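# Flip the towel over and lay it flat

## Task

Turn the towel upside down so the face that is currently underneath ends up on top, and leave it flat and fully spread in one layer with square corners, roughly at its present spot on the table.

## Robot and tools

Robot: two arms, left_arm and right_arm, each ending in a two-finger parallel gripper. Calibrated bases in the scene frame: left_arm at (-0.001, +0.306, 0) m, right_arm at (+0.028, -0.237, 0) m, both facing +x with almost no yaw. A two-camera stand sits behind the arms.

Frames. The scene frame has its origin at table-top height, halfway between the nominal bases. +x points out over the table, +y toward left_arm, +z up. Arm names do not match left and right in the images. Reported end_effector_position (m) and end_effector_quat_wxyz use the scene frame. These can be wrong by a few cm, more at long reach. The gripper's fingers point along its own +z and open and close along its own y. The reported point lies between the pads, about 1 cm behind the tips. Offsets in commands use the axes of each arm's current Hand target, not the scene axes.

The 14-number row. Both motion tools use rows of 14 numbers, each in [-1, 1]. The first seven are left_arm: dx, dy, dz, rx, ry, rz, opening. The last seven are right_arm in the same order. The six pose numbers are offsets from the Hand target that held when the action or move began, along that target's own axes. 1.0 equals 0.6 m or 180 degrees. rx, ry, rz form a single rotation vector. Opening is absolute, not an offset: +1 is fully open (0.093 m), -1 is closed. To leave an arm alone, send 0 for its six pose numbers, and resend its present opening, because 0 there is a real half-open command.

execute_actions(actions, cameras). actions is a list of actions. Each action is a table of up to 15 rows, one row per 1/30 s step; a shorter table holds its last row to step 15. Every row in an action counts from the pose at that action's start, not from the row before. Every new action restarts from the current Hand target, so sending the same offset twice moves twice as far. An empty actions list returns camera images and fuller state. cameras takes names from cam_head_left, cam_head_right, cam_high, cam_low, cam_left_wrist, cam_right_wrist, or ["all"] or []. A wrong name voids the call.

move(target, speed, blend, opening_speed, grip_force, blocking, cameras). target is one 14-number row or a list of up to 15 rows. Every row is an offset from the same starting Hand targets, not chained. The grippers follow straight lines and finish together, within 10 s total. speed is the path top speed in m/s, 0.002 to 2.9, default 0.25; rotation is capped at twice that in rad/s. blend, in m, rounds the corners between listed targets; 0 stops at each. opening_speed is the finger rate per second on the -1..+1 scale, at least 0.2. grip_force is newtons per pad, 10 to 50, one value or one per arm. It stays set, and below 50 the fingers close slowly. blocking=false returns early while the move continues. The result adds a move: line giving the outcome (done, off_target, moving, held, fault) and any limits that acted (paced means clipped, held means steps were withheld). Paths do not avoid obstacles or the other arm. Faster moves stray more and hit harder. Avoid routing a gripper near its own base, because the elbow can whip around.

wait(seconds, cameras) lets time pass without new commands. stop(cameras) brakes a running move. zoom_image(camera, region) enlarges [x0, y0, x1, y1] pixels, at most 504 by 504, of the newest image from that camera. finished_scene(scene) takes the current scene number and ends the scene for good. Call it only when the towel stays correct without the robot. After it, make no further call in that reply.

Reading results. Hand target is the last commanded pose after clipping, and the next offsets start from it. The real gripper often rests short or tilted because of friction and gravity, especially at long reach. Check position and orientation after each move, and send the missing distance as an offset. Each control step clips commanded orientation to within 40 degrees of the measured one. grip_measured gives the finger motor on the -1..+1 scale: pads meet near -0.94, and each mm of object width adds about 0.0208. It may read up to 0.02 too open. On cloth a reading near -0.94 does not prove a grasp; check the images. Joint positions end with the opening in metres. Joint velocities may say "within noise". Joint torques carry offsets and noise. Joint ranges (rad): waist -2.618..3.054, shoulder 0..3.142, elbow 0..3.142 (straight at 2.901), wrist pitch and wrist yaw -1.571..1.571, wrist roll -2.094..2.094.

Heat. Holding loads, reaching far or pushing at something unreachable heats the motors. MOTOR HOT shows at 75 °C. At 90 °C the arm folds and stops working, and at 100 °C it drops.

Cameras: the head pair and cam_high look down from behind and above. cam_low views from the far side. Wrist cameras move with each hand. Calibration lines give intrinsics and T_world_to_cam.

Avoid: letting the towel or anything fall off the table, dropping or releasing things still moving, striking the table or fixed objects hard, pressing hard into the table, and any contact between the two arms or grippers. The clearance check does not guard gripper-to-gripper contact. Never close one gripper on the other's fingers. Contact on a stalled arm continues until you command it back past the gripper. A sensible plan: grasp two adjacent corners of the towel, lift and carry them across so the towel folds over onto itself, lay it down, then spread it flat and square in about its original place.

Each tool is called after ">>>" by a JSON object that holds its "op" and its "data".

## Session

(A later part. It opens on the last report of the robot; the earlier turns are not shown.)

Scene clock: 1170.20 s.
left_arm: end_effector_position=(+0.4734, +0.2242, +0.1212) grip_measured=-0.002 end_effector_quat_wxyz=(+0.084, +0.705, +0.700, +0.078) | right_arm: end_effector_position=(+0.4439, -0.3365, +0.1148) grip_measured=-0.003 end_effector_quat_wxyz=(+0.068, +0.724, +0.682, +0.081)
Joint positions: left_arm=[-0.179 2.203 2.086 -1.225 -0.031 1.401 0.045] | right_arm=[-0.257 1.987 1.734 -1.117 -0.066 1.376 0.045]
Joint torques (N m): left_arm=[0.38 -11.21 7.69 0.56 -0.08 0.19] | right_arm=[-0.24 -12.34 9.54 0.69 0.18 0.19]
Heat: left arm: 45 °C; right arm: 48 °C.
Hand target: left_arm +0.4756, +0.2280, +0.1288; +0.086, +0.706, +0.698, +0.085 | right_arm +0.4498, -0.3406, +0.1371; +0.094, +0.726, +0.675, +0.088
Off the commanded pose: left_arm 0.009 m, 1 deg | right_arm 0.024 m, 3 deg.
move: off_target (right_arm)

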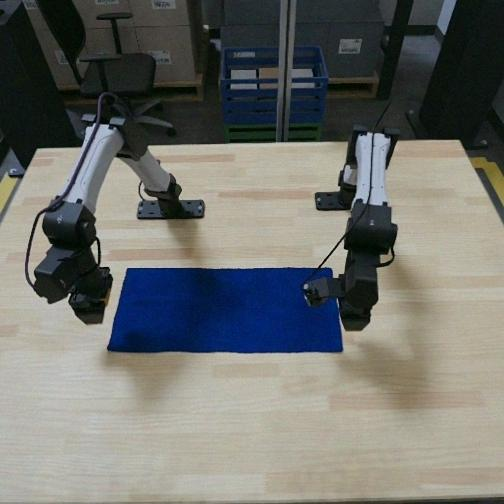

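>>> {"op": "move", "data": {"target": [[-0.0263,-0.4422,-0.0076,-0.1567,0.0009,-0.0017,0.1, 0.0097,-0.3992,0.0166,-0.1106,0.0009,-0.0020,0.1],[-0.0262,-0.4337,0.0769,-0.1567,0.0009,-0.0017,0.1, 0.0098,-0.4024,0.0917,-0.1106,0.0009,-0.0020,0.1],[-0.0255,-0.3334,0.1015,-0.1567,0.0009,-0.0017,-1, 0.0106,-0.2945,0.1209,-0.1106,0.0009,-0.0020,-1]], "speed": [0.45,0.12,0.15], "blend": [0.02,0.005,0], "opening_speed": 2.0, "cameras": ["cam_high","cam_left_wrist","cam_right_wrist"]}}

Scene clock: 1191.07 s.
left_arm: end_effector_position=(+0.2960, +0.2139, +0.0245) grip_measured=-0.983 end_effector_quat_wxyz=(+0.257, +0.659, +0.659, +0.257) | right_arm: end_effector_position=(+0.2973, -0.3220, +0.0248) grip_measured=-0.974 end_effector_quat_wxyz=(+0.212, +0.695, +0.655, +0.208)
Joint positions: left_arm=[-0.463 1.374 0.412 0.079 -0.308 1.217 0] | right_arm=[-0.434 1.271 0.444 -0.178 -0.221 1.257 0]
Joint torques (N m): left_arm=[0.59 -3.21 4.97 1.39 -0.03 0.16] | right_arm=[0.23 -2.73 4.92 1.85 0.08 0.12]
Heat: left arm: 46 °C; right arm: 49 °C.
Hand target: left_arm +0.2958, +0.2147, +0.0217; +0.255, +0.662, +0.658, +0.253 | right_arm +0.2986, -0.3232, +0.0219; +0.218, +0.697, +0.652, +0.205
Off the commanded pose: left_arm 0.003 m, 1 deg | right_arm 0.003 m, 1 deg.
move: done; target 3's new opening was sent with left_arm's hand 0.013 m and 3 deg from that target
cam_left_wrist: T_world_to_cam=[[-0.7373, 0.00937, -0.6755, 0.23444], [-0.26817, 0.91369, 0.30538, -0.0825], [0.62006, 0.4063, -0.67115, -0.16578]] pos_world=[0.25353, 0.14054, 0.07229]
cam_right_wrist: T_world_to_cam=[[-0.81786, 0.04527, -0.57363, 0.27333], [-0.2019, 0.91095, 0.35975, 0.38231], [0.53883, 0.41004, -0.73589, 0.07187]] pos_world=[0.262, -0.3901, 0.07215]

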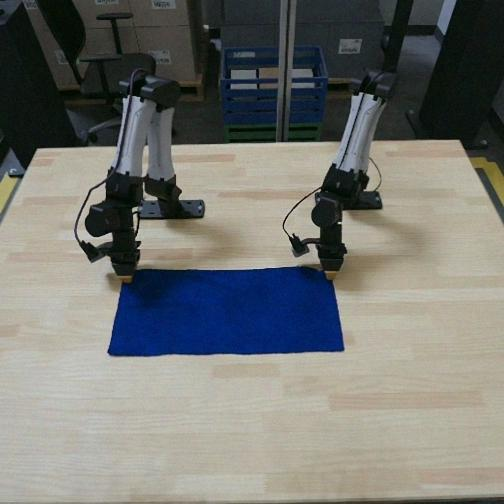

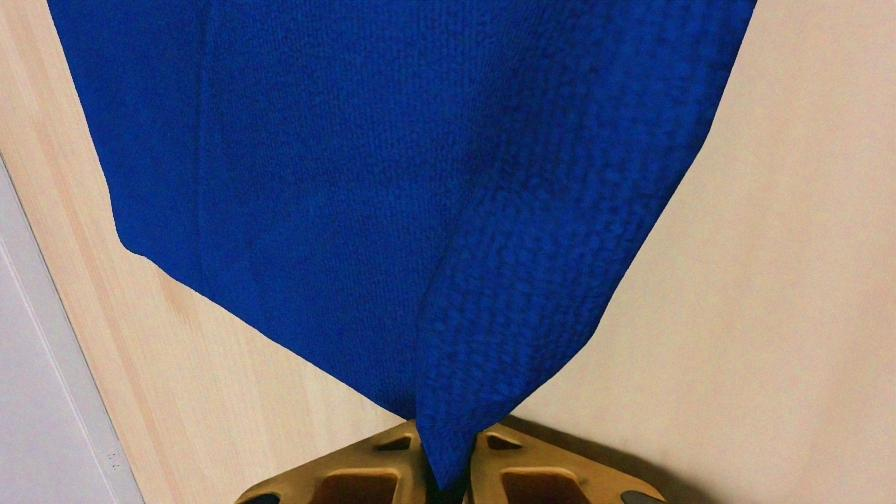

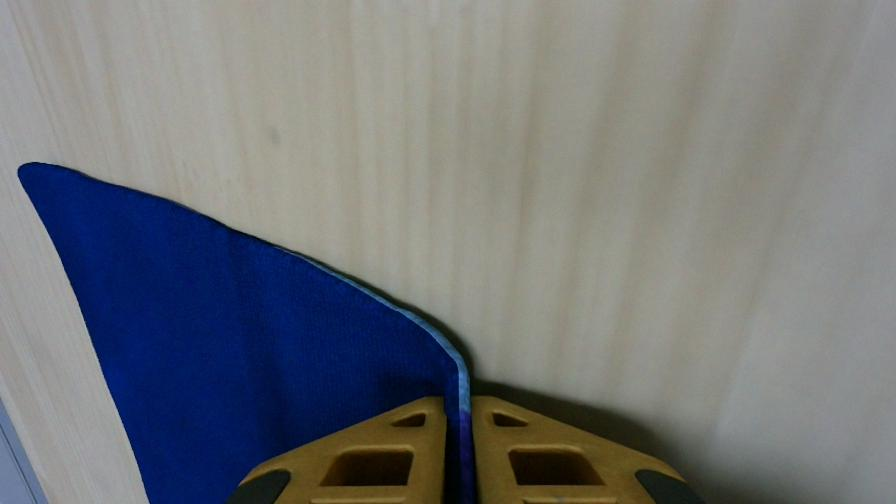

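Now the standard lift to the static start pose with constant rows.

>>> {"op": "move", "data": {"target": [[0.0083,0.2604,-0.2993,0.0444,0,0,-1, -0.0083,0.2194,-0.3482,-0.0167,0,0,-1],[0.0083,0.1360,-0.3990,0.0444,0,0,-1, -0.0083,0.0744,-0.4352,-0.0167,0,0,-1]], "speed": [0.35,0.2], "blend": [0.02,0], "cameras": ["cam_high"]}}

>>> {"op": "zoom_image", "data": {"camera": "cam_high", "region": [80, 165, 360, 285]}}

Scene clock: 1194.50 s.
left_arm: end_effector_position=(+0.1972, +0.2170, +0.2555) grip_measured=-0.984 end_effector_quat_wxyz=(+0.216, +0.681, +0.671, +0.200) | right_arm: end_effector_position=(+0.1835, -0.3186, +0.2563) grip_measured=-0.974 end_effector_quat_wxyz=(+0.226, +0.698, +0.643, +0.219)
Joint positions: left_arm=[-0.684 1.003 1.275 -1.342 -0.343 0.988 0] | right_arm=[-0.941 0.884 1.236 -1.482 -0.482 0.819 0]
Joint torques (N m): left_arm=[-0.46 -1.11 5.42 1.03 -0.46 -0.09] | right_arm=[-0.95 0.16 6.86 1.37 -0.38 -0.12]
Heat: left arm: 46 °C; right arm: 49 °C.
Hand target: left_arm +0.1959, +0.2203, +0.2540; +0.208, +0.678, +0.674, +0.207 | right_arm +0.1861, -0.3209, +0.2616; +0.236, +0.691, +0.647, +0.222
Off the commanded pose: left_arm 0.004 m, 1 deg | right_arm 0.006 m, 2 deg.
move: done

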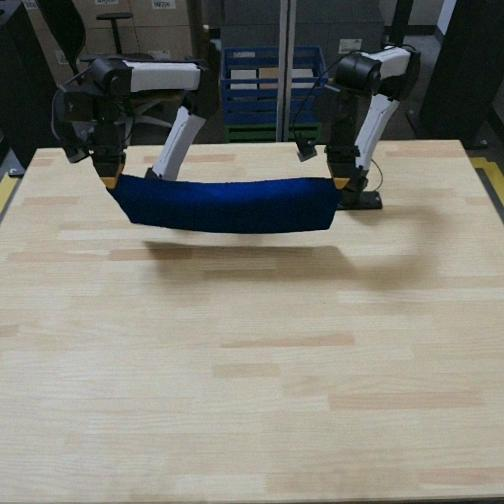

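Scaled by 1.800 from the camera's image (finer frame: 720x720).

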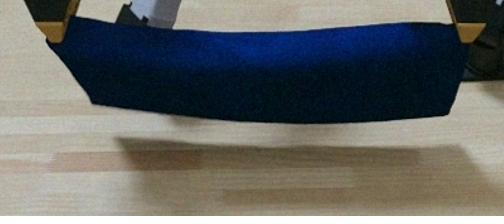

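>>> {"op": "move", "data": {"target": [[0,-0.0442,0.0657,0,0,0,-1, 0,-0.0576,0.0736,0,0,0,-1],[0,-0.0366,0.0990,0,0,0,-1, 0,-0.0484,0.1105,0,0,0,-1],[0,0.0261,0.1448,0.0056,0,0,-1, 0,0.0130,0.1577,0.0111,0,0,-1],[0,0.0737,0.2107,0.0167,0,0,-1, 0,0.0571,0.2272,0.0278,0,0,-1],[0.0017,0.1041,0.2767,0.0333,0,0,-1, -0.0017,0.0836,0.2955,0.0444,0,0,-1],[0.0017,0.1230,0.3475,0.0556,0,0,-1, -0.0033,0.0972,0.3665,0.0667,0,0,-1],[0.0033,0.1261,0.4119,0.0778,0,0,-1, -0.0050,0.0964,0.4310,0.0889,0,0,-1],[0.0050,0.1098,0.4574,0.1,0,0,-1, -0.0067,0.0778,0.4753,0.1111,0,0,-1],[0.0050,0.0865,0.5027,0.1111,0,0,-1, -0.0067,0.0589,0.5082,0.1278,0,0,-1],[0.0050,0.1131,0.5288,0.1111,0,0,-1, -0.0067,0.0824,0.5378,0.1278,0,0,-1]], "speed": [0.1,0.05,0.15,0.22,0.22,0.22,0.2,0.15,0.1,0.08], "blend": [0,0.006,0.015,0.012,0.012,0.015,0.015,0.008,0.004,0], "blocking": false, "cameras": []}}

>>> {"op": "wait", "data": {"seconds": 0.9, "cameras": ["cam_high"]}}

>>> {"op": "wait", "data": {"seconds": 0.5, "cameras": ["cam_high"]}}

>>> {"op": "wait", "data": {"seconds": 5, "cameras": ["cam_high"]}}

>>> {"op": "zoom_image", "data": {"camera": "cam_high", "region": [80, 240, 370, 380]}}

Scene clock: 1199.27 s.
left_arm: end_effector_position=(+0.1903, +0.2228, +0.2188) grip_measured=-0.984 end_effector_quat_wxyz=(+0.187, +0.689, +0.672, +0.198) | right_arm: end_effector_position=(+0.1790, -0.3124, +0.2225) grip_measured=-0.974 end_effector_quat_wxyz=(+0.205, +0.704, +0.643, +0.221)
Joint positions: left_arm=[-0.684 0.965 1.127 -1.294 -0.344 0.988 0] | right_arm=[-0.943 0.831 1.087 -1.434 -0.483 0.814 0]
Joint velocities: left_arm=[0.002 -0.129 -0.379 0.139 -0.066 -0.022 0] | right_arm=[-0.027 -0.173 -0.452 0.3 -0.022 -0.081 0]
Joint torques (N m): left_arm=[-0.44 -1.99 5.19 1.16 -0.42 -0.01] | right_arm=[-0.91 -1.05 5 1.62 -0.39 -0.13]
Heat: left arm: 45 °C; right arm: 49 °C.
Hand target: left_arm +0.1961, +0.2203, +0.2156; +0.208, +0.678, +0.674, +0.206 | right_arm +0.1859, -0.3209, +0.2163; +0.236, +0.691, +0.647, +0.221
Tool commands: left_gripper/opening=-1.0 right_gripper/opening=-1.0
Off the commanded pose: left_arm 0.306 m, 17 deg | right_arm 0.307 m, 20 deg.
move: running; path passed 0 of 10 targets

Scene clock: 1200.17 s.
left_arm: end_effector_position=(+0.1951, +0.2202, +0.2009) grip_measured=-0.984 end_effector_quat_wxyz=(+0.199, +0.683, +0.674, +0.199) | right_arm: end_effector_position=(+0.1839, -0.3148, +0.2001) grip_measured=-0.974 end_effector_quat_wxyz=(+0.215, +0.696, +0.648, +0.222)
Joint positions: left_arm=[-0.679 0.937 1.03 -1.199 -0.344 0.987 0] | right_arm=[-0.926 0.79 0.97 -1.331 -0.483 0.816 0]
Joint velocities: left_arm=[0.056 -0.002 -0.115 0.11 -0.139 0.051 0] | right_arm=[0.247 -0.012 -0.173 0.183 -0.022 0.037 0]
Joint torques (N m): left_arm=[0.95 -1.21 5.59 1.16 -0.31 0.2] | right_arm=[0.23 -0.73 5.16 1.68 -0.21 0.15]
Heat: left arm: 45 °C; right arm: 49 °C.
Hand target: left_arm +0.2032, +0.2202, +0.1999; +0.208, +0.678, +0.674, +0.206 | right_arm +0.1942, -0.3213, +0.1990; +0.236, +0.691, +0.647, +0.221
Tool commands: left_gripper/opening=-1.0 right_gripper/opening=-1.0
Off the commanded pose: left_arm 0.291 m, 19 deg | right_arm 0.290 m, 21 deg.
earlier move: running; path passed 1 of 10 targets
wait: 0.90 s; no rest

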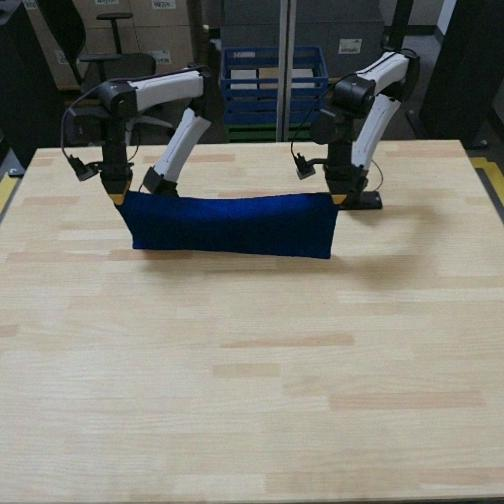

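Scene clock: 1200.67 s.
left_arm: end_effector_position=(+0.2217, +0.2281, +0.1848) grip_measured=-0.984 end_effector_quat_wxyz=(+0.183, +0.673, +0.687, +0.204) | right_arm: end_effector_position=(+0.2139, -0.3068, +0.1891) grip_measured=-0.974 end_effector_quat_wxyz=(+0.203, +0.677, +0.668, +0.235)
Joint positions: left_arm=[-0.555 1.007 0.996 -1.093 -0.312 1.068 0] | right_arm=[-0.72 0.835 0.924 -1.185 -0.432 0.967 0]
Joint velocities: left_arm=[0.462 0.457 0.007 0.344 0.227 0.344 0] | right_arm=[0.706 0.408 -0.022 0.403 0.198 0.535 0]
Joint torques (N m): left_arm=[0.61 -1.29 7.98 1.29 -0.19 0.21] | right_arm=[0.21 0.25 7.09 1.78 -0.01 0.16]
Heat: left arm: 45 °C; right arm: 48 °C.
Hand target: left_arm +0.2487, +0.2200, +0.1912; +0.203, +0.679, +0.676, +0.202 | right_arm +0.2412, -0.3245, +0.1916; +0.226, +0.694, +0.650, +0.212
Tool commands: left_gripper/opening=-1.0 right_gripper/opening=-1.0
Off the commanded pose: left_arm 0.260 m, 18 deg | right_arm 0.260 m, 22 deg.
earlier move: running; path passed 2 of 10 targets
wait: 0.50 s; no rest

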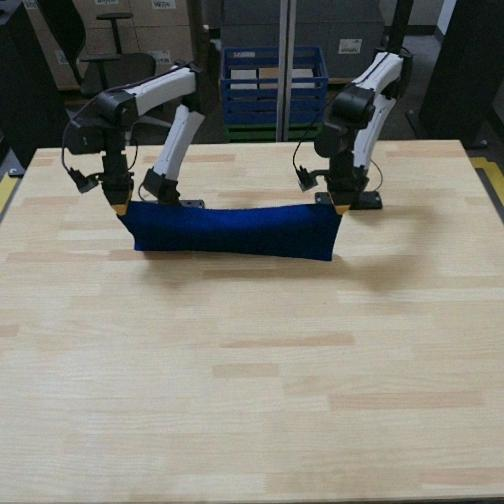

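Scene clock: 1202.77 s.
left_arm: end_effector_position=(+0.4225, +0.2192, +0.0305) grip_measured=-0.984 end_effector_quat_wxyz=(+0.084, +0.704, +0.701, +0.083) | right_arm: end_effector_position=(+0.4059, -0.3319, +0.0310) grip_measured=-0.975 end_effector_quat_wxyz=(+0.067, +0.721, +0.684, +0.088)
Joint positions: left_arm=[-0.219 2.035 1.458 -0.761 -0.05 1.36 0] | right_arm=[-0.279 1.903 1.276 -0.737 -0.084 1.35 0]
Joint torques (N m): left_arm=[0.73 -7.99 7.3 0.74 0.04 0.19] | right_arm=[-0.05 -7.56 9.09 1.06 0.29 0.18]
Heat: left arm: 45 °C; right arm: 49 °C.
Hand target: left_arm +0.4301, +0.2219, +0.0293; +0.087, +0.704, +0.700, +0.086 | right_arm +0.4221, -0.3402, +0.0369; +0.094, +0.724, +0.678, +0.088
Tool commands: left_gripper/opening=-1.0 right_gripper/opening=-1.0
Off the commanded pose: left_arm 0.008 m, 0 deg | right_arm 0.019 m, 3 deg.
earlier move: off_target (right_arm)
wait: 2.10 of 5 s (the move ended)

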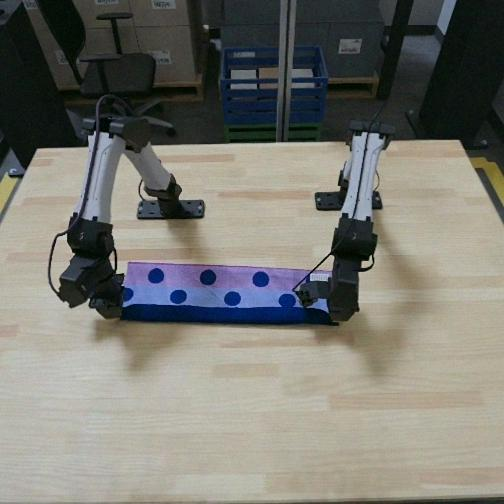

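Scaled by 1.738 from the camera's image (finer frame: 720x720).

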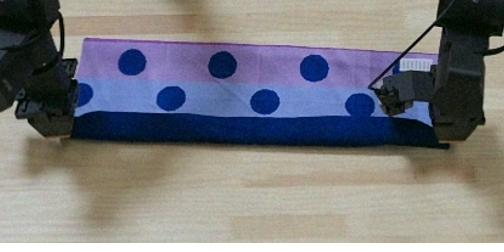

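>>> {"op": "move", "data": {"target": [[-0.0025,-0.0224,-0.3924,-0.07,0,0,-1, 0.0035,-0.0162,-0.3902,-0.08,0,0,-1],[-0.005,-0.2876,-0.4585,-0.1111,0,0,-1, 0.0067,-0.2844,-0.4620,-0.1278,0,0,-1]], "speed": [0.35,0.2], "blend": [0.02,0], "cameras": ["cam_high"]}}

>>> {"op": "zoom_image", "data": {"camera": "cam_high", "region": [80, 165, 360, 285]}}

Scene clock: 1223.20 s.
left_arm: end_effector_position=(+0.1967, +0.2172, +0.2561) grip_measured=-0.984 end_effector_quat_wxyz=(+0.217, +0.680, +0.671, +0.201) | right_arm: end_effector_position=(+0.1852, -0.3194, +0.2609) grip_measured=-0.975 end_effector_quat_wxyz=(+0.234, +0.696, +0.643, +0.218)
Joint positions: left_arm=[-0.685 1 1.275 -1.344 -0.344 0.987 0] | right_arm=[-0.932 0.885 1.249 -1.476 -0.478 0.827 0]
Joint torques (N m): left_arm=[-0.43 -0.72 5.41 1 -0.45 -0.07] | right_arm=[-0.94 0.21 5.56 1.43 -0.39 -0.13]
Heat: left arm: 46 °C; right arm: 50 °C.
Hand target: left_arm +0.1956, +0.2203, +0.2540; +0.208, +0.678, +0.674, +0.206 | right_arm +0.1872, -0.3209, +0.2615; +0.236, +0.691, +0.647, +0.222
Off the commanded pose: left_arm 0.004 m, 1 deg | right_arm 0.003 m, 1 deg.
move: done

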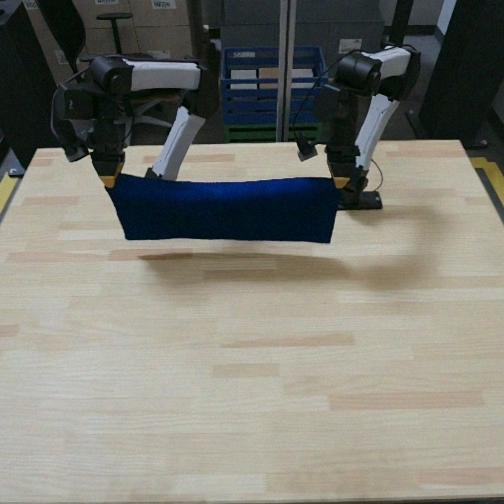

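Scaled by 1.800 from the camera's image (finer frame: 720x720).

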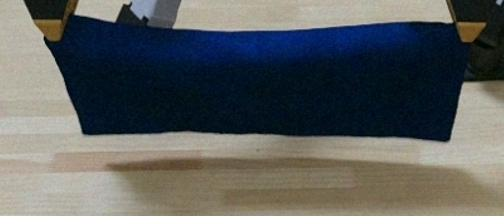

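>>> {"op": "wait", "data": {"seconds": 0.1, "cameras": ["cam_high"]}}

>>> {"op": "zoom_image", "data": {"camera": "cam_high", "region": [80, 165, 360, 285]}}

Scene clock: 1224.87 s.
left_arm: end_effector_position=(+0.1967, +0.2174, +0.2561) grip_measured=-0.984 end_effector_quat_wxyz=(+0.217, +0.680, +0.671, +0.201) | right_arm: end_effector_position=(+0.1852, -0.3192, +0.2609) grip_measured=-0.975 end_effector_quat_wxyz=(+0.233, +0.696, +0.643, +0.218)
Joint positions: left_arm=[-0.685 1 1.275 -1.344 -0.345 0.987 0] | right_arm=[-0.932 0.885 1.249 -1.476 -0.479 0.827 0]
Joint torques (N m): left_arm=[-0.46 -1.01 5.39 1 -0.43 -0.07] | right_arm=[-0.92 0.2 5.56 1.4 -0.38 -0.13]
Heat: left arm: 46 °C; right arm: 50 °C.
Hand target: left_arm +0.1956, +0.2204, +0.2540; +0.208, +0.678, +0.674, +0.207 | right_arm +0.1872, -0.3210, +0.2615; +0.236, +0.691, +0.647, +0.222
Tool commands: left_gripper/opening=-1.0 right_gripper/opening=-1.0
Off the commanded pose: left_arm 0.004 m, 1 deg | right_arm 0.003 m, 1 deg.
wait: 0.10 s; at rest from the start

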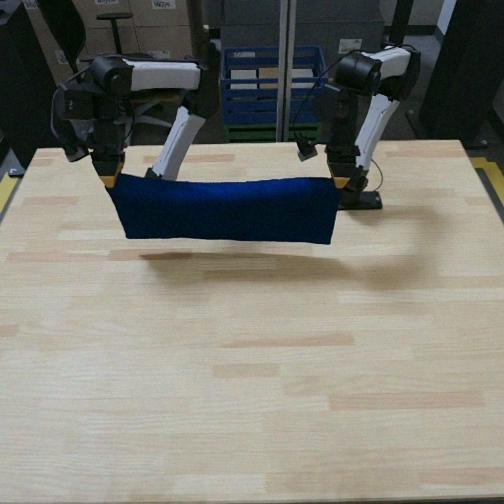

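Scaled by 1.800 from the camera's image (finer frame: 720x720).

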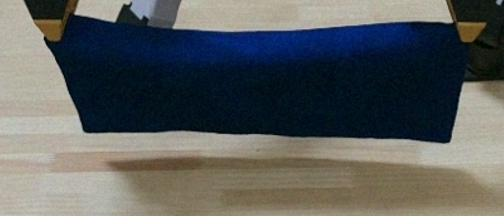

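>>> {"op": "zoom_image", "data": {"camera": "cam_high", "region": [115, 225, 225, 275]}}

>>> {"op": "zoom_image", "data": {"camera": "cam_high", "region": [255, 225, 365, 275]}}

Scaled by 4.582 from the camera's image (finer frame: 720x720).

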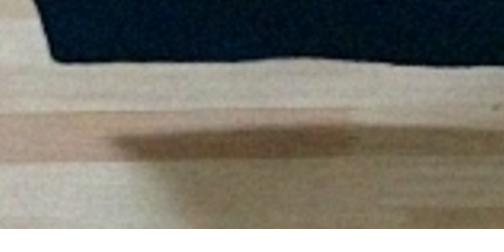

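Scaled by 4.582 from the camera's image (finer frame: 720x720).

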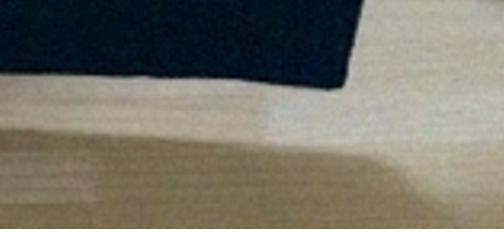

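>>> {"op": "move", "data": {"target": [[0,-0.0242,0.0359,0,0,0,-1, 0,-0.0385,0.0492,0,0,0,-1],[0,0.0550,0.1939,0.0333,0,0,-1, 0,0.0330,0.2150,0.0444,0,0,-1],[0.0017,0.0947,0.2709,0.0556,0,0,-1, -0.0017,0.0658,0.2937,0.0667,0,0,-1],[0.0017,0.1190,0.3436,0.0722,0,0,-1, -0.0033,0.0834,0.3665,0.0889,0,0,-1],[0.0033,0.1262,0.4089,0.0889,0,0,-1, -0.0050,0.0853,0.4314,0.1056,0,0,-1],[0.0050,0.1244,0.4578,0.1056,0,0,-1, -0.0067,0.0827,0.4782,0.1222,0,0,-1],[0.0050,0.1001,0.5109,0.1111,0,0,-1, -0.0067,0.0659,0.5137,0.1278,0,0,-1],[0.0050,0.1226,0.5342,0.1111,0,0,-1, -0.0067,0.0854,0.5401,0.1278,0,0,-1]], "speed": [0.07,0.4,0.35,0.3,0.25,0.2,0.1,0.08], "blend": [0,0.015,0.012,0.015,0.015,0.012,0.004,0], "blocking": false, "cameras": []}}

>>> {"op": "wait", "data": {"seconds": 0.75, "cameras": ["cam_high"]}}

>>> {"op": "wait", "data": {"seconds": 0.15, "cameras": ["cam_high"]}}

>>> {"op": "wait", "data": {"seconds": 0.15, "cameras": ["cam_high"]}}

>>> {"op": "wait", "data": {"seconds": 0.15, "cameras": ["cam_high"]}}

>>> {"op": "wait", "data": {"seconds": 5, "cameras": ["cam_high"]}}

>>> {"op": "zoom_image", "data": {"camera": "cam_high", "region": [80, 240, 370, 380]}}

Scene clock: 1233.53 s.
left_arm: end_effector_position=(+0.1914, +0.2217, +0.2314) grip_measured=-0.984 end_effector_quat_wxyz=(+0.191, +0.688, +0.672, +0.198) | right_arm: end_effector_position=(+0.1810, -0.3135, +0.2311) grip_measured=-0.975 end_effector_quat_wxyz=(+0.207, +0.703, +0.643, +0.221)
Joint positions: left_arm=[-0.685 0.982 1.184 -1.325 -0.345 0.986 0] | right_arm=[-0.932 0.848 1.127 -1.446 -0.479 0.824 0]
Joint velocities: left_arm=[-0.002 -0.1 -0.208 0.095 -0.037 -0.022 0] | right_arm=[-0.022 -0.134 -0.344 0.154 0.081 0.007 0]
Joint torques (N m): left_arm=[-0.43 -2.04 5.11 1.24 -0.42 -0.06] | right_arm=[-1.09 -1.09 5.04 1.65 -0.38 -0.13]
Heat: left arm: 45 °C; right arm: 48 °C.
Hand target: left_arm +0.1957, +0.2202, +0.2307; +0.208, +0.678, +0.674, +0.206 | right_arm +0.1870, -0.3209, +0.2277; +0.236, +0.690, +0.647, +0.222
Tool commands: left_gripper/opening=-1.0 right_gripper/opening=-1.0
Off the commanded pose: left_arm 0.317 m, 18 deg | right_arm 0.314 m, 21 deg.
move: running; path passed 0 of 8 targets

Scene clock: 1234.30 s.
left_arm: end_effector_position=(+0.2054, +0.2264, +0.2179) grip_measured=-0.984 end_effector_quat_wxyz=(+0.188, +0.675, +0.685, +0.200) | right_arm: end_effector_position=(+0.1958, -0.3075, +0.2149) grip_measured=-0.975 end_effector_quat_wxyz=(+0.206, +0.681, +0.665, +0.228)
Joint positions: left_arm=[-0.611 0.994 1.129 -1.246 -0.325 1.02 0] | right_arm=[-0.818 0.834 1.043 -1.339 -0.459 0.877 0]
Joint velocities: left_arm=[0.945 0.491 -0.188 0.579 0.212 0.403 0] | right_arm=[1.282 0.291 -0.349 0.652 0.227 0.637 0]
Joint torques (N m): left_arm=[0.94 0.24 4.79 1.29 -0.12 0.21] | right_arm=[0.4 2.03 4.51 1.73 -0.06 0.15]
Heat: left arm: 45 °C; right arm: 48 °C.
Hand target: left_arm +0.2463, +0.2200, +0.1997; +0.189, +0.684, +0.680, +0.187 | right_arm +0.2388, -0.3243, +0.1954; +0.210, +0.699, +0.655, +0.196
Tool commands: left_gripper/opening=-1.0 right_gripper/opening=-1.0
Off the commanded pose: left_arm 0.298 m, 18 deg | right_arm 0.293 m, 21 deg.
earlier move: running; path passed 1 of 8 targets; blend cut to 0.0147 m at target 5
wait: 0.77 s; no rest

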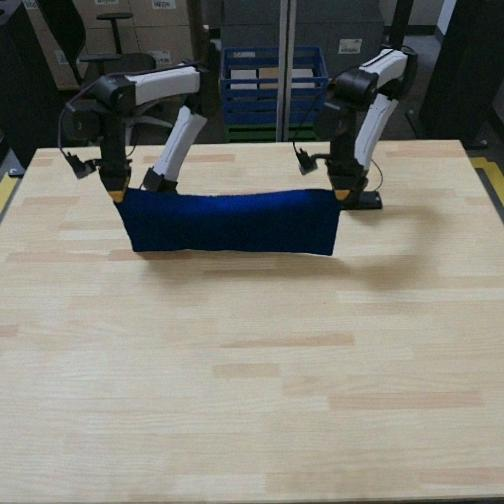

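Scene clock: 1234.47 s.
left_arm: end_effector_position=(+0.2424, +0.2366, +0.1880) grip_measured=-0.984 end_effector_quat_wxyz=(+0.146, +0.667, +0.706, +0.189) | right_arm: end_effector_position=(+0.2305, -0.2976, +0.1874) grip_measured=-0.974 end_effector_quat_wxyz=(+0.154, +0.667, +0.692, +0.228)
Joint positions: left_arm=[-0.453 1.137 1.105 -1.134 -0.269 1.115 0] | right_arm=[-0.598 0.958 0.995 -1.203 -0.393 1.013 0]
Joint velocities: left_arm=[0.799 1.155 -0.022 0.681 0.344 0.608 0] | right_arm=[1.184 1.155 -0.134 0.945 0.549 0.828 0]
Joint torques (N m): left_arm=[0.65 -1.92 6.16 1.17 -0.12 0.13] | right_arm=[0.1 -1.24 5.7 1.56 -0.06 0.16]
Heat: left arm: 45 °C; right arm: 48 °C.
Hand target: left_arm +0.3008, +0.2200, +0.1694; +0.166, +0.689, +0.686, +0.164 | right_arm +0.2939, -0.3282, +0.1647; +0.181, +0.707, +0.662, +0.170
Tool commands: left_gripper/opening=-1.0 right_gripper/opening=-1.0
Off the commanded pose: left_arm 0.251 m, 14 deg | right_arm 0.250 m, 19 deg.
earlier move: running; path passed 2 of 8 targets; blend cut to 0.0147 m at target 5
wait: 0.17 s; no rest

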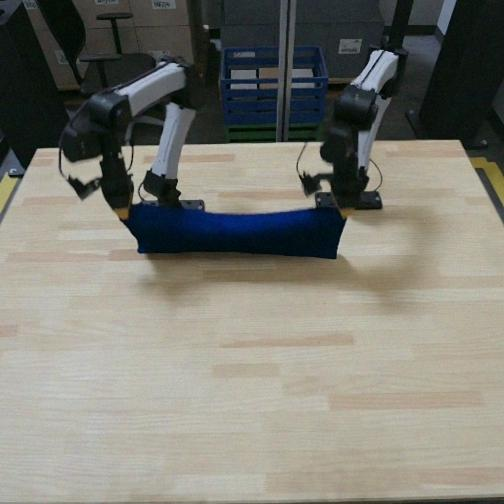

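Scene clock: 1234.63 s.
left_arm: end_effector_position=(+0.2845, +0.2387, +0.1509) grip_measured=-0.984 end_effector_quat_wxyz=(+0.109, +0.676, +0.711, +0.160) | right_arm: end_effector_position=(+0.2732, -0.2989, +0.1527) grip_measured=-0.974 end_effector_quat_wxyz=(+0.112, +0.678, +0.699, +0.197)
Joint positions: left_arm=[-0.345 1.343 1.127 -1.019 -0.203 1.207 0] | right_arm=[-0.441 1.162 0.991 -1.048 -0.298 1.149 0]
Joint velocities: left_arm=[0.496 1.37 0.403 0.505 0.33 0.447 0] | right_arm=[0.725 1.277 -0.002 0.813 0.564 0.755 0]
Joint torques (N m): left_arm=[0.29 -4.29 8.46 1.1 -0.05 0.19] | right_arm=[0.03 -2.06 9.61 1.35 0.1 0.16]
Heat: left arm: 45 °C; right arm: 48 °C.
Hand target: left_arm +0.3472, +0.2204, +0.1412; +0.142, +0.695, +0.691, +0.140 | right_arm +0.3387, -0.3322, +0.1361; +0.153, +0.714, +0.668, +0.144
Tool commands: left_gripper/opening=-1.0 right_gripper/opening=-1.0
Off the commanded pose: left_arm 0.195 m, 9 deg | right_arm 0.196 m, 14 deg.
earlier move: running; path passed 3 of 8 targets; blend cut to 0.0147 m at target 5
wait: 0.17 s; no rest

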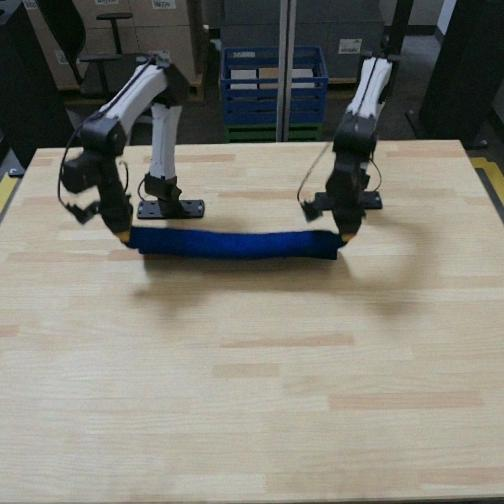

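Scene clock: 1234.80 s.
left_arm: end_effector_position=(+0.3302, +0.2336, +0.1231) grip_measured=-0.984 end_effector_quat_wxyz=(+0.097, +0.686, +0.708, +0.135) | right_arm: end_effector_position=(+0.3093, -0.3053, +0.1144) grip_measured=-0.974 end_effector_quat_wxyz=(+0.079, +0.698, +0.696, +0.153)
Joint positions: left_arm=[-0.286 1.554 1.217 -0.932 -0.147 1.273 0] | right_arm=[-0.357 1.386 1.031 -0.94 -0.211 1.242 0]
Joint velocities: left_arm=[0.266 1.16 0.598 0.432 0.212 0.256 0] | right_arm=[0.349 1.311 0.437 0.52 0.549 0.447 0]
Joint torques (N m): left_arm=[0.62 -5.3 7.54 0.93 0.01 0.16] | right_arm=[-0.16 -4.66 10.17 1.29 0.14 0.17]
Heat: left arm: 45 °C; right arm: 48 °C.
Hand target: left_arm +0.3810, +0.2206, +0.1108; +0.122, +0.698, +0.695, +0.121 | right_arm +0.3713, -0.3355, +0.1057; +0.130, +0.718, +0.673, +0.122
Tool commands: left_gripper/opening=-1.0 right_gripper/opening=-1.0
Off the commanded pose: left_arm 0.142 m, 6 deg | right_arm 0.144 m, 8 deg.
earlier move: running; path passed 4 of 8 targets; blend cut to 0.0147 m at target 5
wait: 0.17 s; no rest

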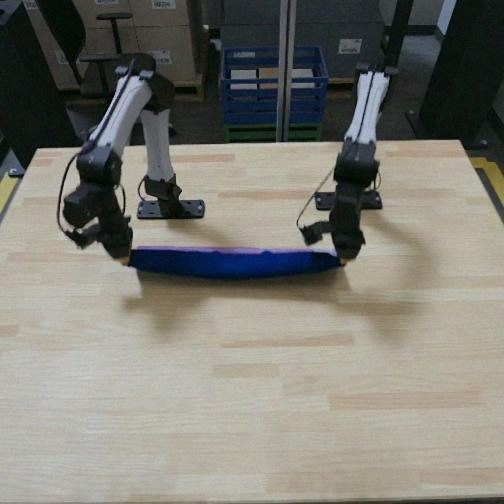

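Scene clock: 1236.07 s.
left_arm: end_effector_position=(+0.4269, +0.2196, +0.0294) grip_measured=-0.984 end_effector_quat_wxyz=(+0.080, +0.704, +0.701, +0.081) | right_arm: end_effector_position=(+0.4085, -0.3320, +0.0308) grip_measured=-0.975 end_effector_quat_wxyz=(+0.066, +0.721, +0.684, +0.087)
Joint positions: left_arm=[-0.216 2.059 1.491 -0.78 -0.05 1.363 0] | right_arm=[-0.277 1.915 1.291 -0.745 -0.083 1.352 0]
Joint torques (N m): left_arm=[0.81 -8.53 7.31 0.79 -0.03 0.19] | right_arm=[-0.06 -7.64 9.11 1.1 0.31 0.18]
Heat: left arm: 45 °C; right arm: 48 °C.
Hand target: left_arm +0.4362, +0.2219, +0.0300; +0.087, +0.704, +0.700, +0.086 | right_arm +0.4255, -0.3405, +0.0367; +0.094, +0.724, +0.678, +0.088
Tool commands: left_gripper/opening=-1.0 right_gripper/opening=-1.0
Off the commanded pose: left_arm 0.010 m, 1 deg | right_arm 0.020 m, 3 deg.
earlier move: off_target (right_arm); blend cut to 0.0147 m at target 5
wait: 1.27 of 5 s (the move ended)

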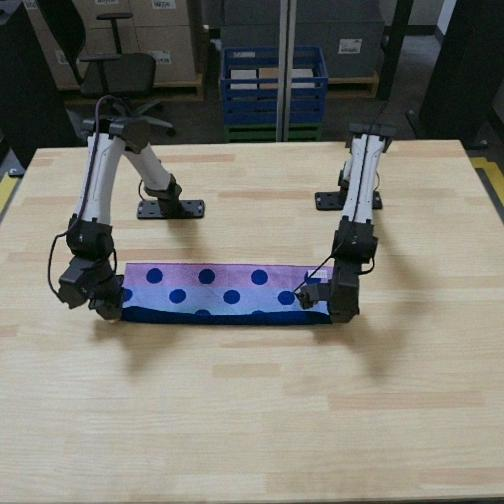

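Scaled by 1.738 from the camera's image (finer frame: 720x720).

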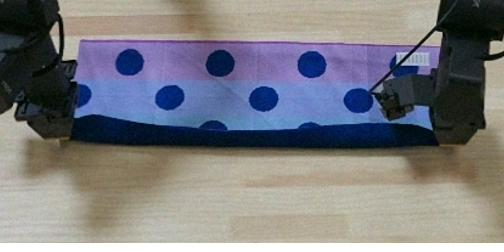

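>>> {"op": "move", "data": {"target": [[-0.0025,-0.0227,-0.3913,-0.07,0,0,-1, 0.0035,-0.0162,-0.3905,-0.08,0,0,-1],[-0.005,-0.2978,-0.4599,-0.1111,0,0,-1, 0.0067,-0.2899,-0.4638,-0.1278,0,0,-1]], "speed": [0.3,0.15], "blend": [0.02,0], "cameras": ["cam_high"]}}

>>> {"op": "zoom_image", "data": {"camera": "cam_high", "region": [80, 165, 360, 285]}}

>>> {"op": "wait", "data": {"seconds": 0.4, "cameras": ["cam_high"]}}

>>> {"op": "zoom_image", "data": {"camera": "cam_high", "region": [80, 165, 360, 285]}}

>>> {"op": "wait", "data": {"seconds": 3, "cameras": ["cam_high"]}}

>>> {"op": "zoom_image", "data": {"camera": "cam_high", "region": [80, 165, 360, 285]}}

Scene clock: 1246.20 s.
left_arm: end_effector_position=(+0.1972, +0.2169, +0.2556) grip_measured=-0.984 end_effector_quat_wxyz=(+0.216, +0.681, +0.671, +0.201) | right_arm: end_effector_position=(+0.1851, -0.3195, +0.2617) grip_measured=-0.975 end_effector_quat_wxyz=(+0.235, +0.695, +0.643, +0.218)
Joint positions: left_arm=[-0.685 1.004 1.276 -1.343 -0.344 0.987 0] | right_arm=[-0.933 0.885 1.253 -1.477 -0.478 0.827 0]
Joint torques (N m): left_arm=[-0.44 -1.26 5.23 1.01 -0.44 -0.06] | right_arm=[-0.95 0.14 5.3 1.41 -0.39 -0.11]
Heat: left arm: 45 °C; right arm: 49 °C.
Hand target: left_arm +0.1957, +0.2203, +0.2541; +0.208, +0.678, +0.674, +0.207 | right_arm +0.1870, -0.3210, +0.2614; +0.236, +0.691, +0.647, +0.221
Off the commanded pose: left_arm 0.004 m, 1 deg | right_arm 0.002 m, 1 deg.
move: done

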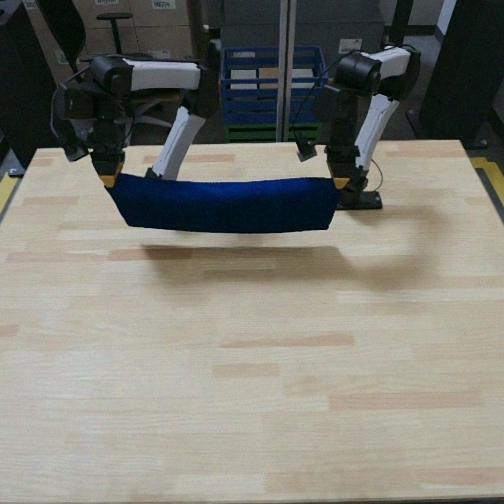

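Scaled by 1.800 from the camera's image (finer frame: 720x720).

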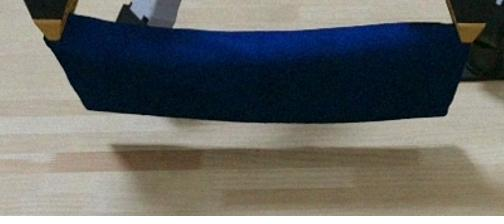

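Scene clock: 1246.60 s.
left_arm: end_effector_position=(+0.1972, +0.2170, +0.2557) grip_measured=-0.984 end_effector_quat_wxyz=(+0.216, +0.680, +0.671, +0.201) | right_arm: end_effector_position=(+0.1852, -0.3195, +0.2618) grip_measured=-0.975 end_effector_quat_wxyz=(+0.235, +0.695, +0.643, +0.218)
Joint positions: left_arm=[-0.685 1.004 1.276 -1.343 -0.345 0.987 0] | right_arm=[-0.933 0.885 1.253 -1.477 -0.479 0.826 0]
Joint torques (N m): left_arm=[-0.5 -1.35 5.26 1 -0.44 -0.07] | right_arm=[-0.95 0.2 5.27 1.41 -0.38 -0.12]
Heat: left arm: 45 °C; right arm: 49 °C.
Hand target: left_arm +0.1957, +0.2203, +0.2541; +0.208, +0.678, +0.674, +0.206 | right_arm +0.1871, -0.3209, +0.2614; +0.236, +0.691, +0.647, +0.222
Tool commands: left_gripper/opening=-1.0 right_gripper/opening=-1.0
Off the commanded pose: left_arm 0.004 m, 1 deg | right_arm 0.002 m, 1 deg.
wait: 0.40 s; at rest by 0.17 s

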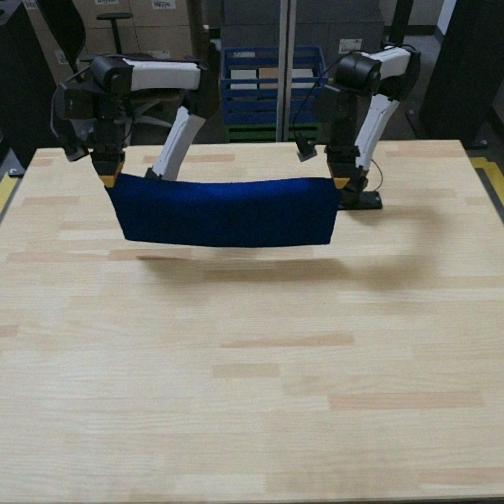

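Scaled by 1.800 from the camera's image (finer frame: 720x720).

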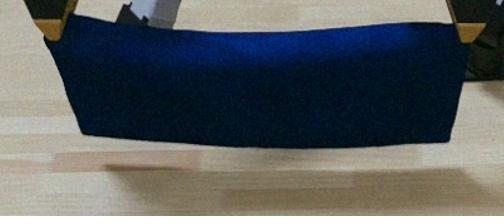

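Scene clock: 1249.60 s.
left_arm: end_effector_position=(+0.1972, +0.2170, +0.2557) grip_measured=-0.984 end_effector_quat_wxyz=(+0.216, +0.680, +0.671, +0.201) | right_arm: end_effector_position=(+0.1851, -0.3194, +0.2617) grip_measured=-0.975 end_effector_quat_wxyz=(+0.235, +0.695, +0.643, +0.218)
Joint positions: left_arm=[-0.685 1.004 1.276 -1.343 -0.345 0.987 0] | right_arm=[-0.933 0.885 1.253 -1.477 -0.479 0.826 0]
Joint torques (N m): left_arm=[-0.51 -1.36 5.26 1 -0.43 -0.06] | right_arm=[-0.92 0.16 5.27 1.41 -0.39 -0.13]
Heat: left arm: 45 °C; right arm: 48 °C.
Hand target: left_arm +0.1957, +0.2203, +0.2541; +0.208, +0.678, +0.674, +0.206 | right_arm +0.1870, -0.3209, +0.2614; +0.236, +0.691, +0.647, +0.222
Tool commands: left_gripper/opening=-1.0 right_gripper/opening=-1.0
Off the commanded pose: left_arm 0.004 m, 1 deg | right_arm 0.003 m, 1 deg.
wait: 3.00 s; at rest by 0.17 s

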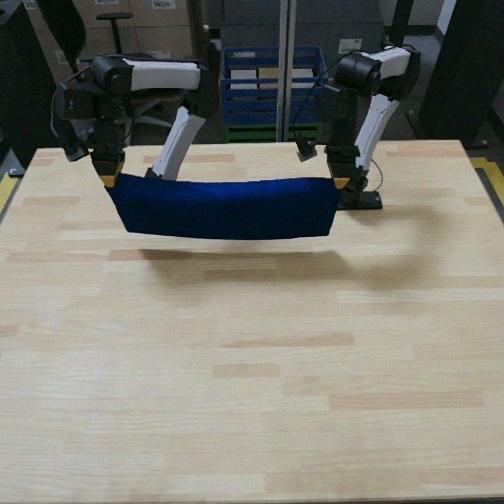

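Scaled by 1.800 from the camera's image (finer frame: 720x720).

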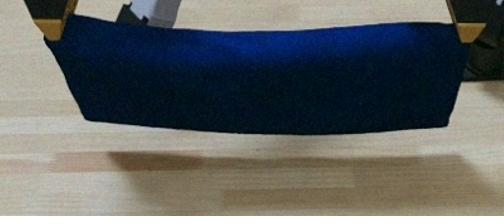

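>>> {"op": "move", "data": {"target": [0,-0.0252,0.0373,0,0,0,-1, 0,-0.0277,0.0355,0,0,0,-1], "speed": 0.08, "cameras": []}}

>>> {"op": "wait", "data": {"seconds": 3, "cameras": ["cam_high"]}}

>>> {"op": "zoom_image", "data": {"camera": "cam_high", "region": [110, 210, 230, 270]}}

>>> {"op": "zoom_image", "data": {"camera": "cam_high", "region": [240, 210, 360, 270]}}

Scene clock: 1253.60 s.
left_arm: end_effector_position=(+0.1930, +0.2204, +0.2241) grip_measured=-0.984 end_effector_quat_wxyz=(+0.197, +0.686, +0.672, +0.199) | right_arm: end_effector_position=(+0.1824, -0.3156, +0.2324) grip_measured=-0.975 end_effector_quat_wxyz=(+0.216, +0.701, +0.643, +0.220)
Joint positions: left_arm=[-0.685 0.966 1.141 -1.285 -0.345 0.986 0] | right_arm=[-0.933 0.844 1.124 -1.43 -0.479 0.823 0]
Joint torques (N m): left_arm=[-0.43 -1.94 5.45 1.24 -0.45 -0.05] | right_arm=[-1.03 -0.92 4.86 1.69 -0.38 -0.12]
Heat: left arm: 45 °C; right arm: 48 °C.
Hand target: left_arm +0.1957, +0.2203, +0.2271; +0.208, +0.678, +0.674, +0.206 | right_arm +0.1870, -0.3210, +0.2344; +0.236, +0.691, +0.647, +0.222
Off the commanded pose: left_arm 0.004 m, 2 deg | right_arm 0.007 m, 3 deg.
move: off_target (right_arm)

Scene clock: 1256.60 s.
left_arm: end_effector_position=(+0.1931, +0.2204, +0.2242) grip_measured=-0.984 end_effector_quat_wxyz=(+0.198, +0.686, +0.672, +0.199) | right_arm: end_effector_position=(+0.1826, -0.3158, +0.2325) grip_measured=-0.975 end_effector_quat_wxyz=(+0.216, +0.700, +0.643, +0.220)
Joint positions: left_arm=[-0.685 0.966 1.141 -1.285 -0.345 0.986 0] | right_arm=[-0.933 0.844 1.124 -1.429 -0.479 0.823 0]
Joint torques (N m): left_arm=[-0.44 -1.92 5.37 1.24 -0.43 -0.08] | right_arm=[-1.01 -0.91 4.86 1.68 -0.39 -0.11]
Heat: left arm: 44 °C; right arm: 48 °C.
Hand target: left_arm +0.1957, +0.2203, +0.2270; +0.208, +0.678, +0.674, +0.206 | right_arm +0.1870, -0.3210, +0.2344; +0.236, +0.691, +0.647, +0.222
Tool commands: left_gripper/opening=-1.0 right_gripper/opening=-1.0
Off the commanded pose: left_arm 0.004 m, 2 deg | right_arm 0.007 m, 3 deg.
wait: 3.00 s; at rest by 0.17 s

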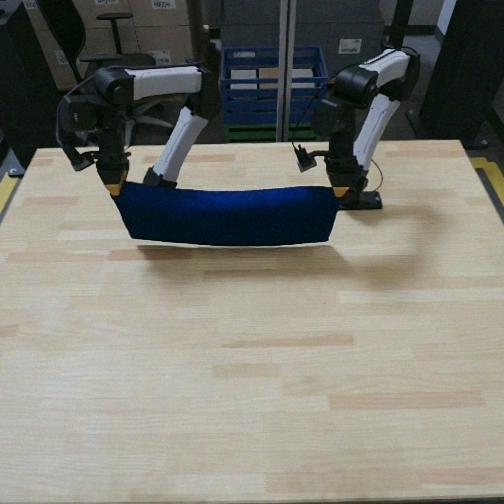

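Scaled by 4.200 from the camera's image (finer frame: 720x720).

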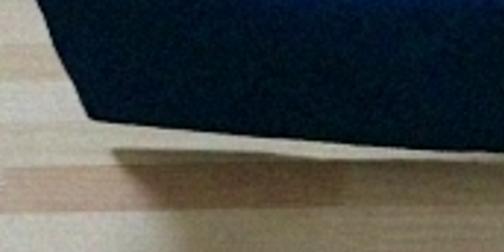

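Scaled by 4.200 from the camera's image (finer frame: 720x720).

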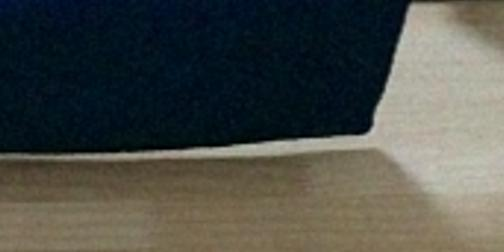

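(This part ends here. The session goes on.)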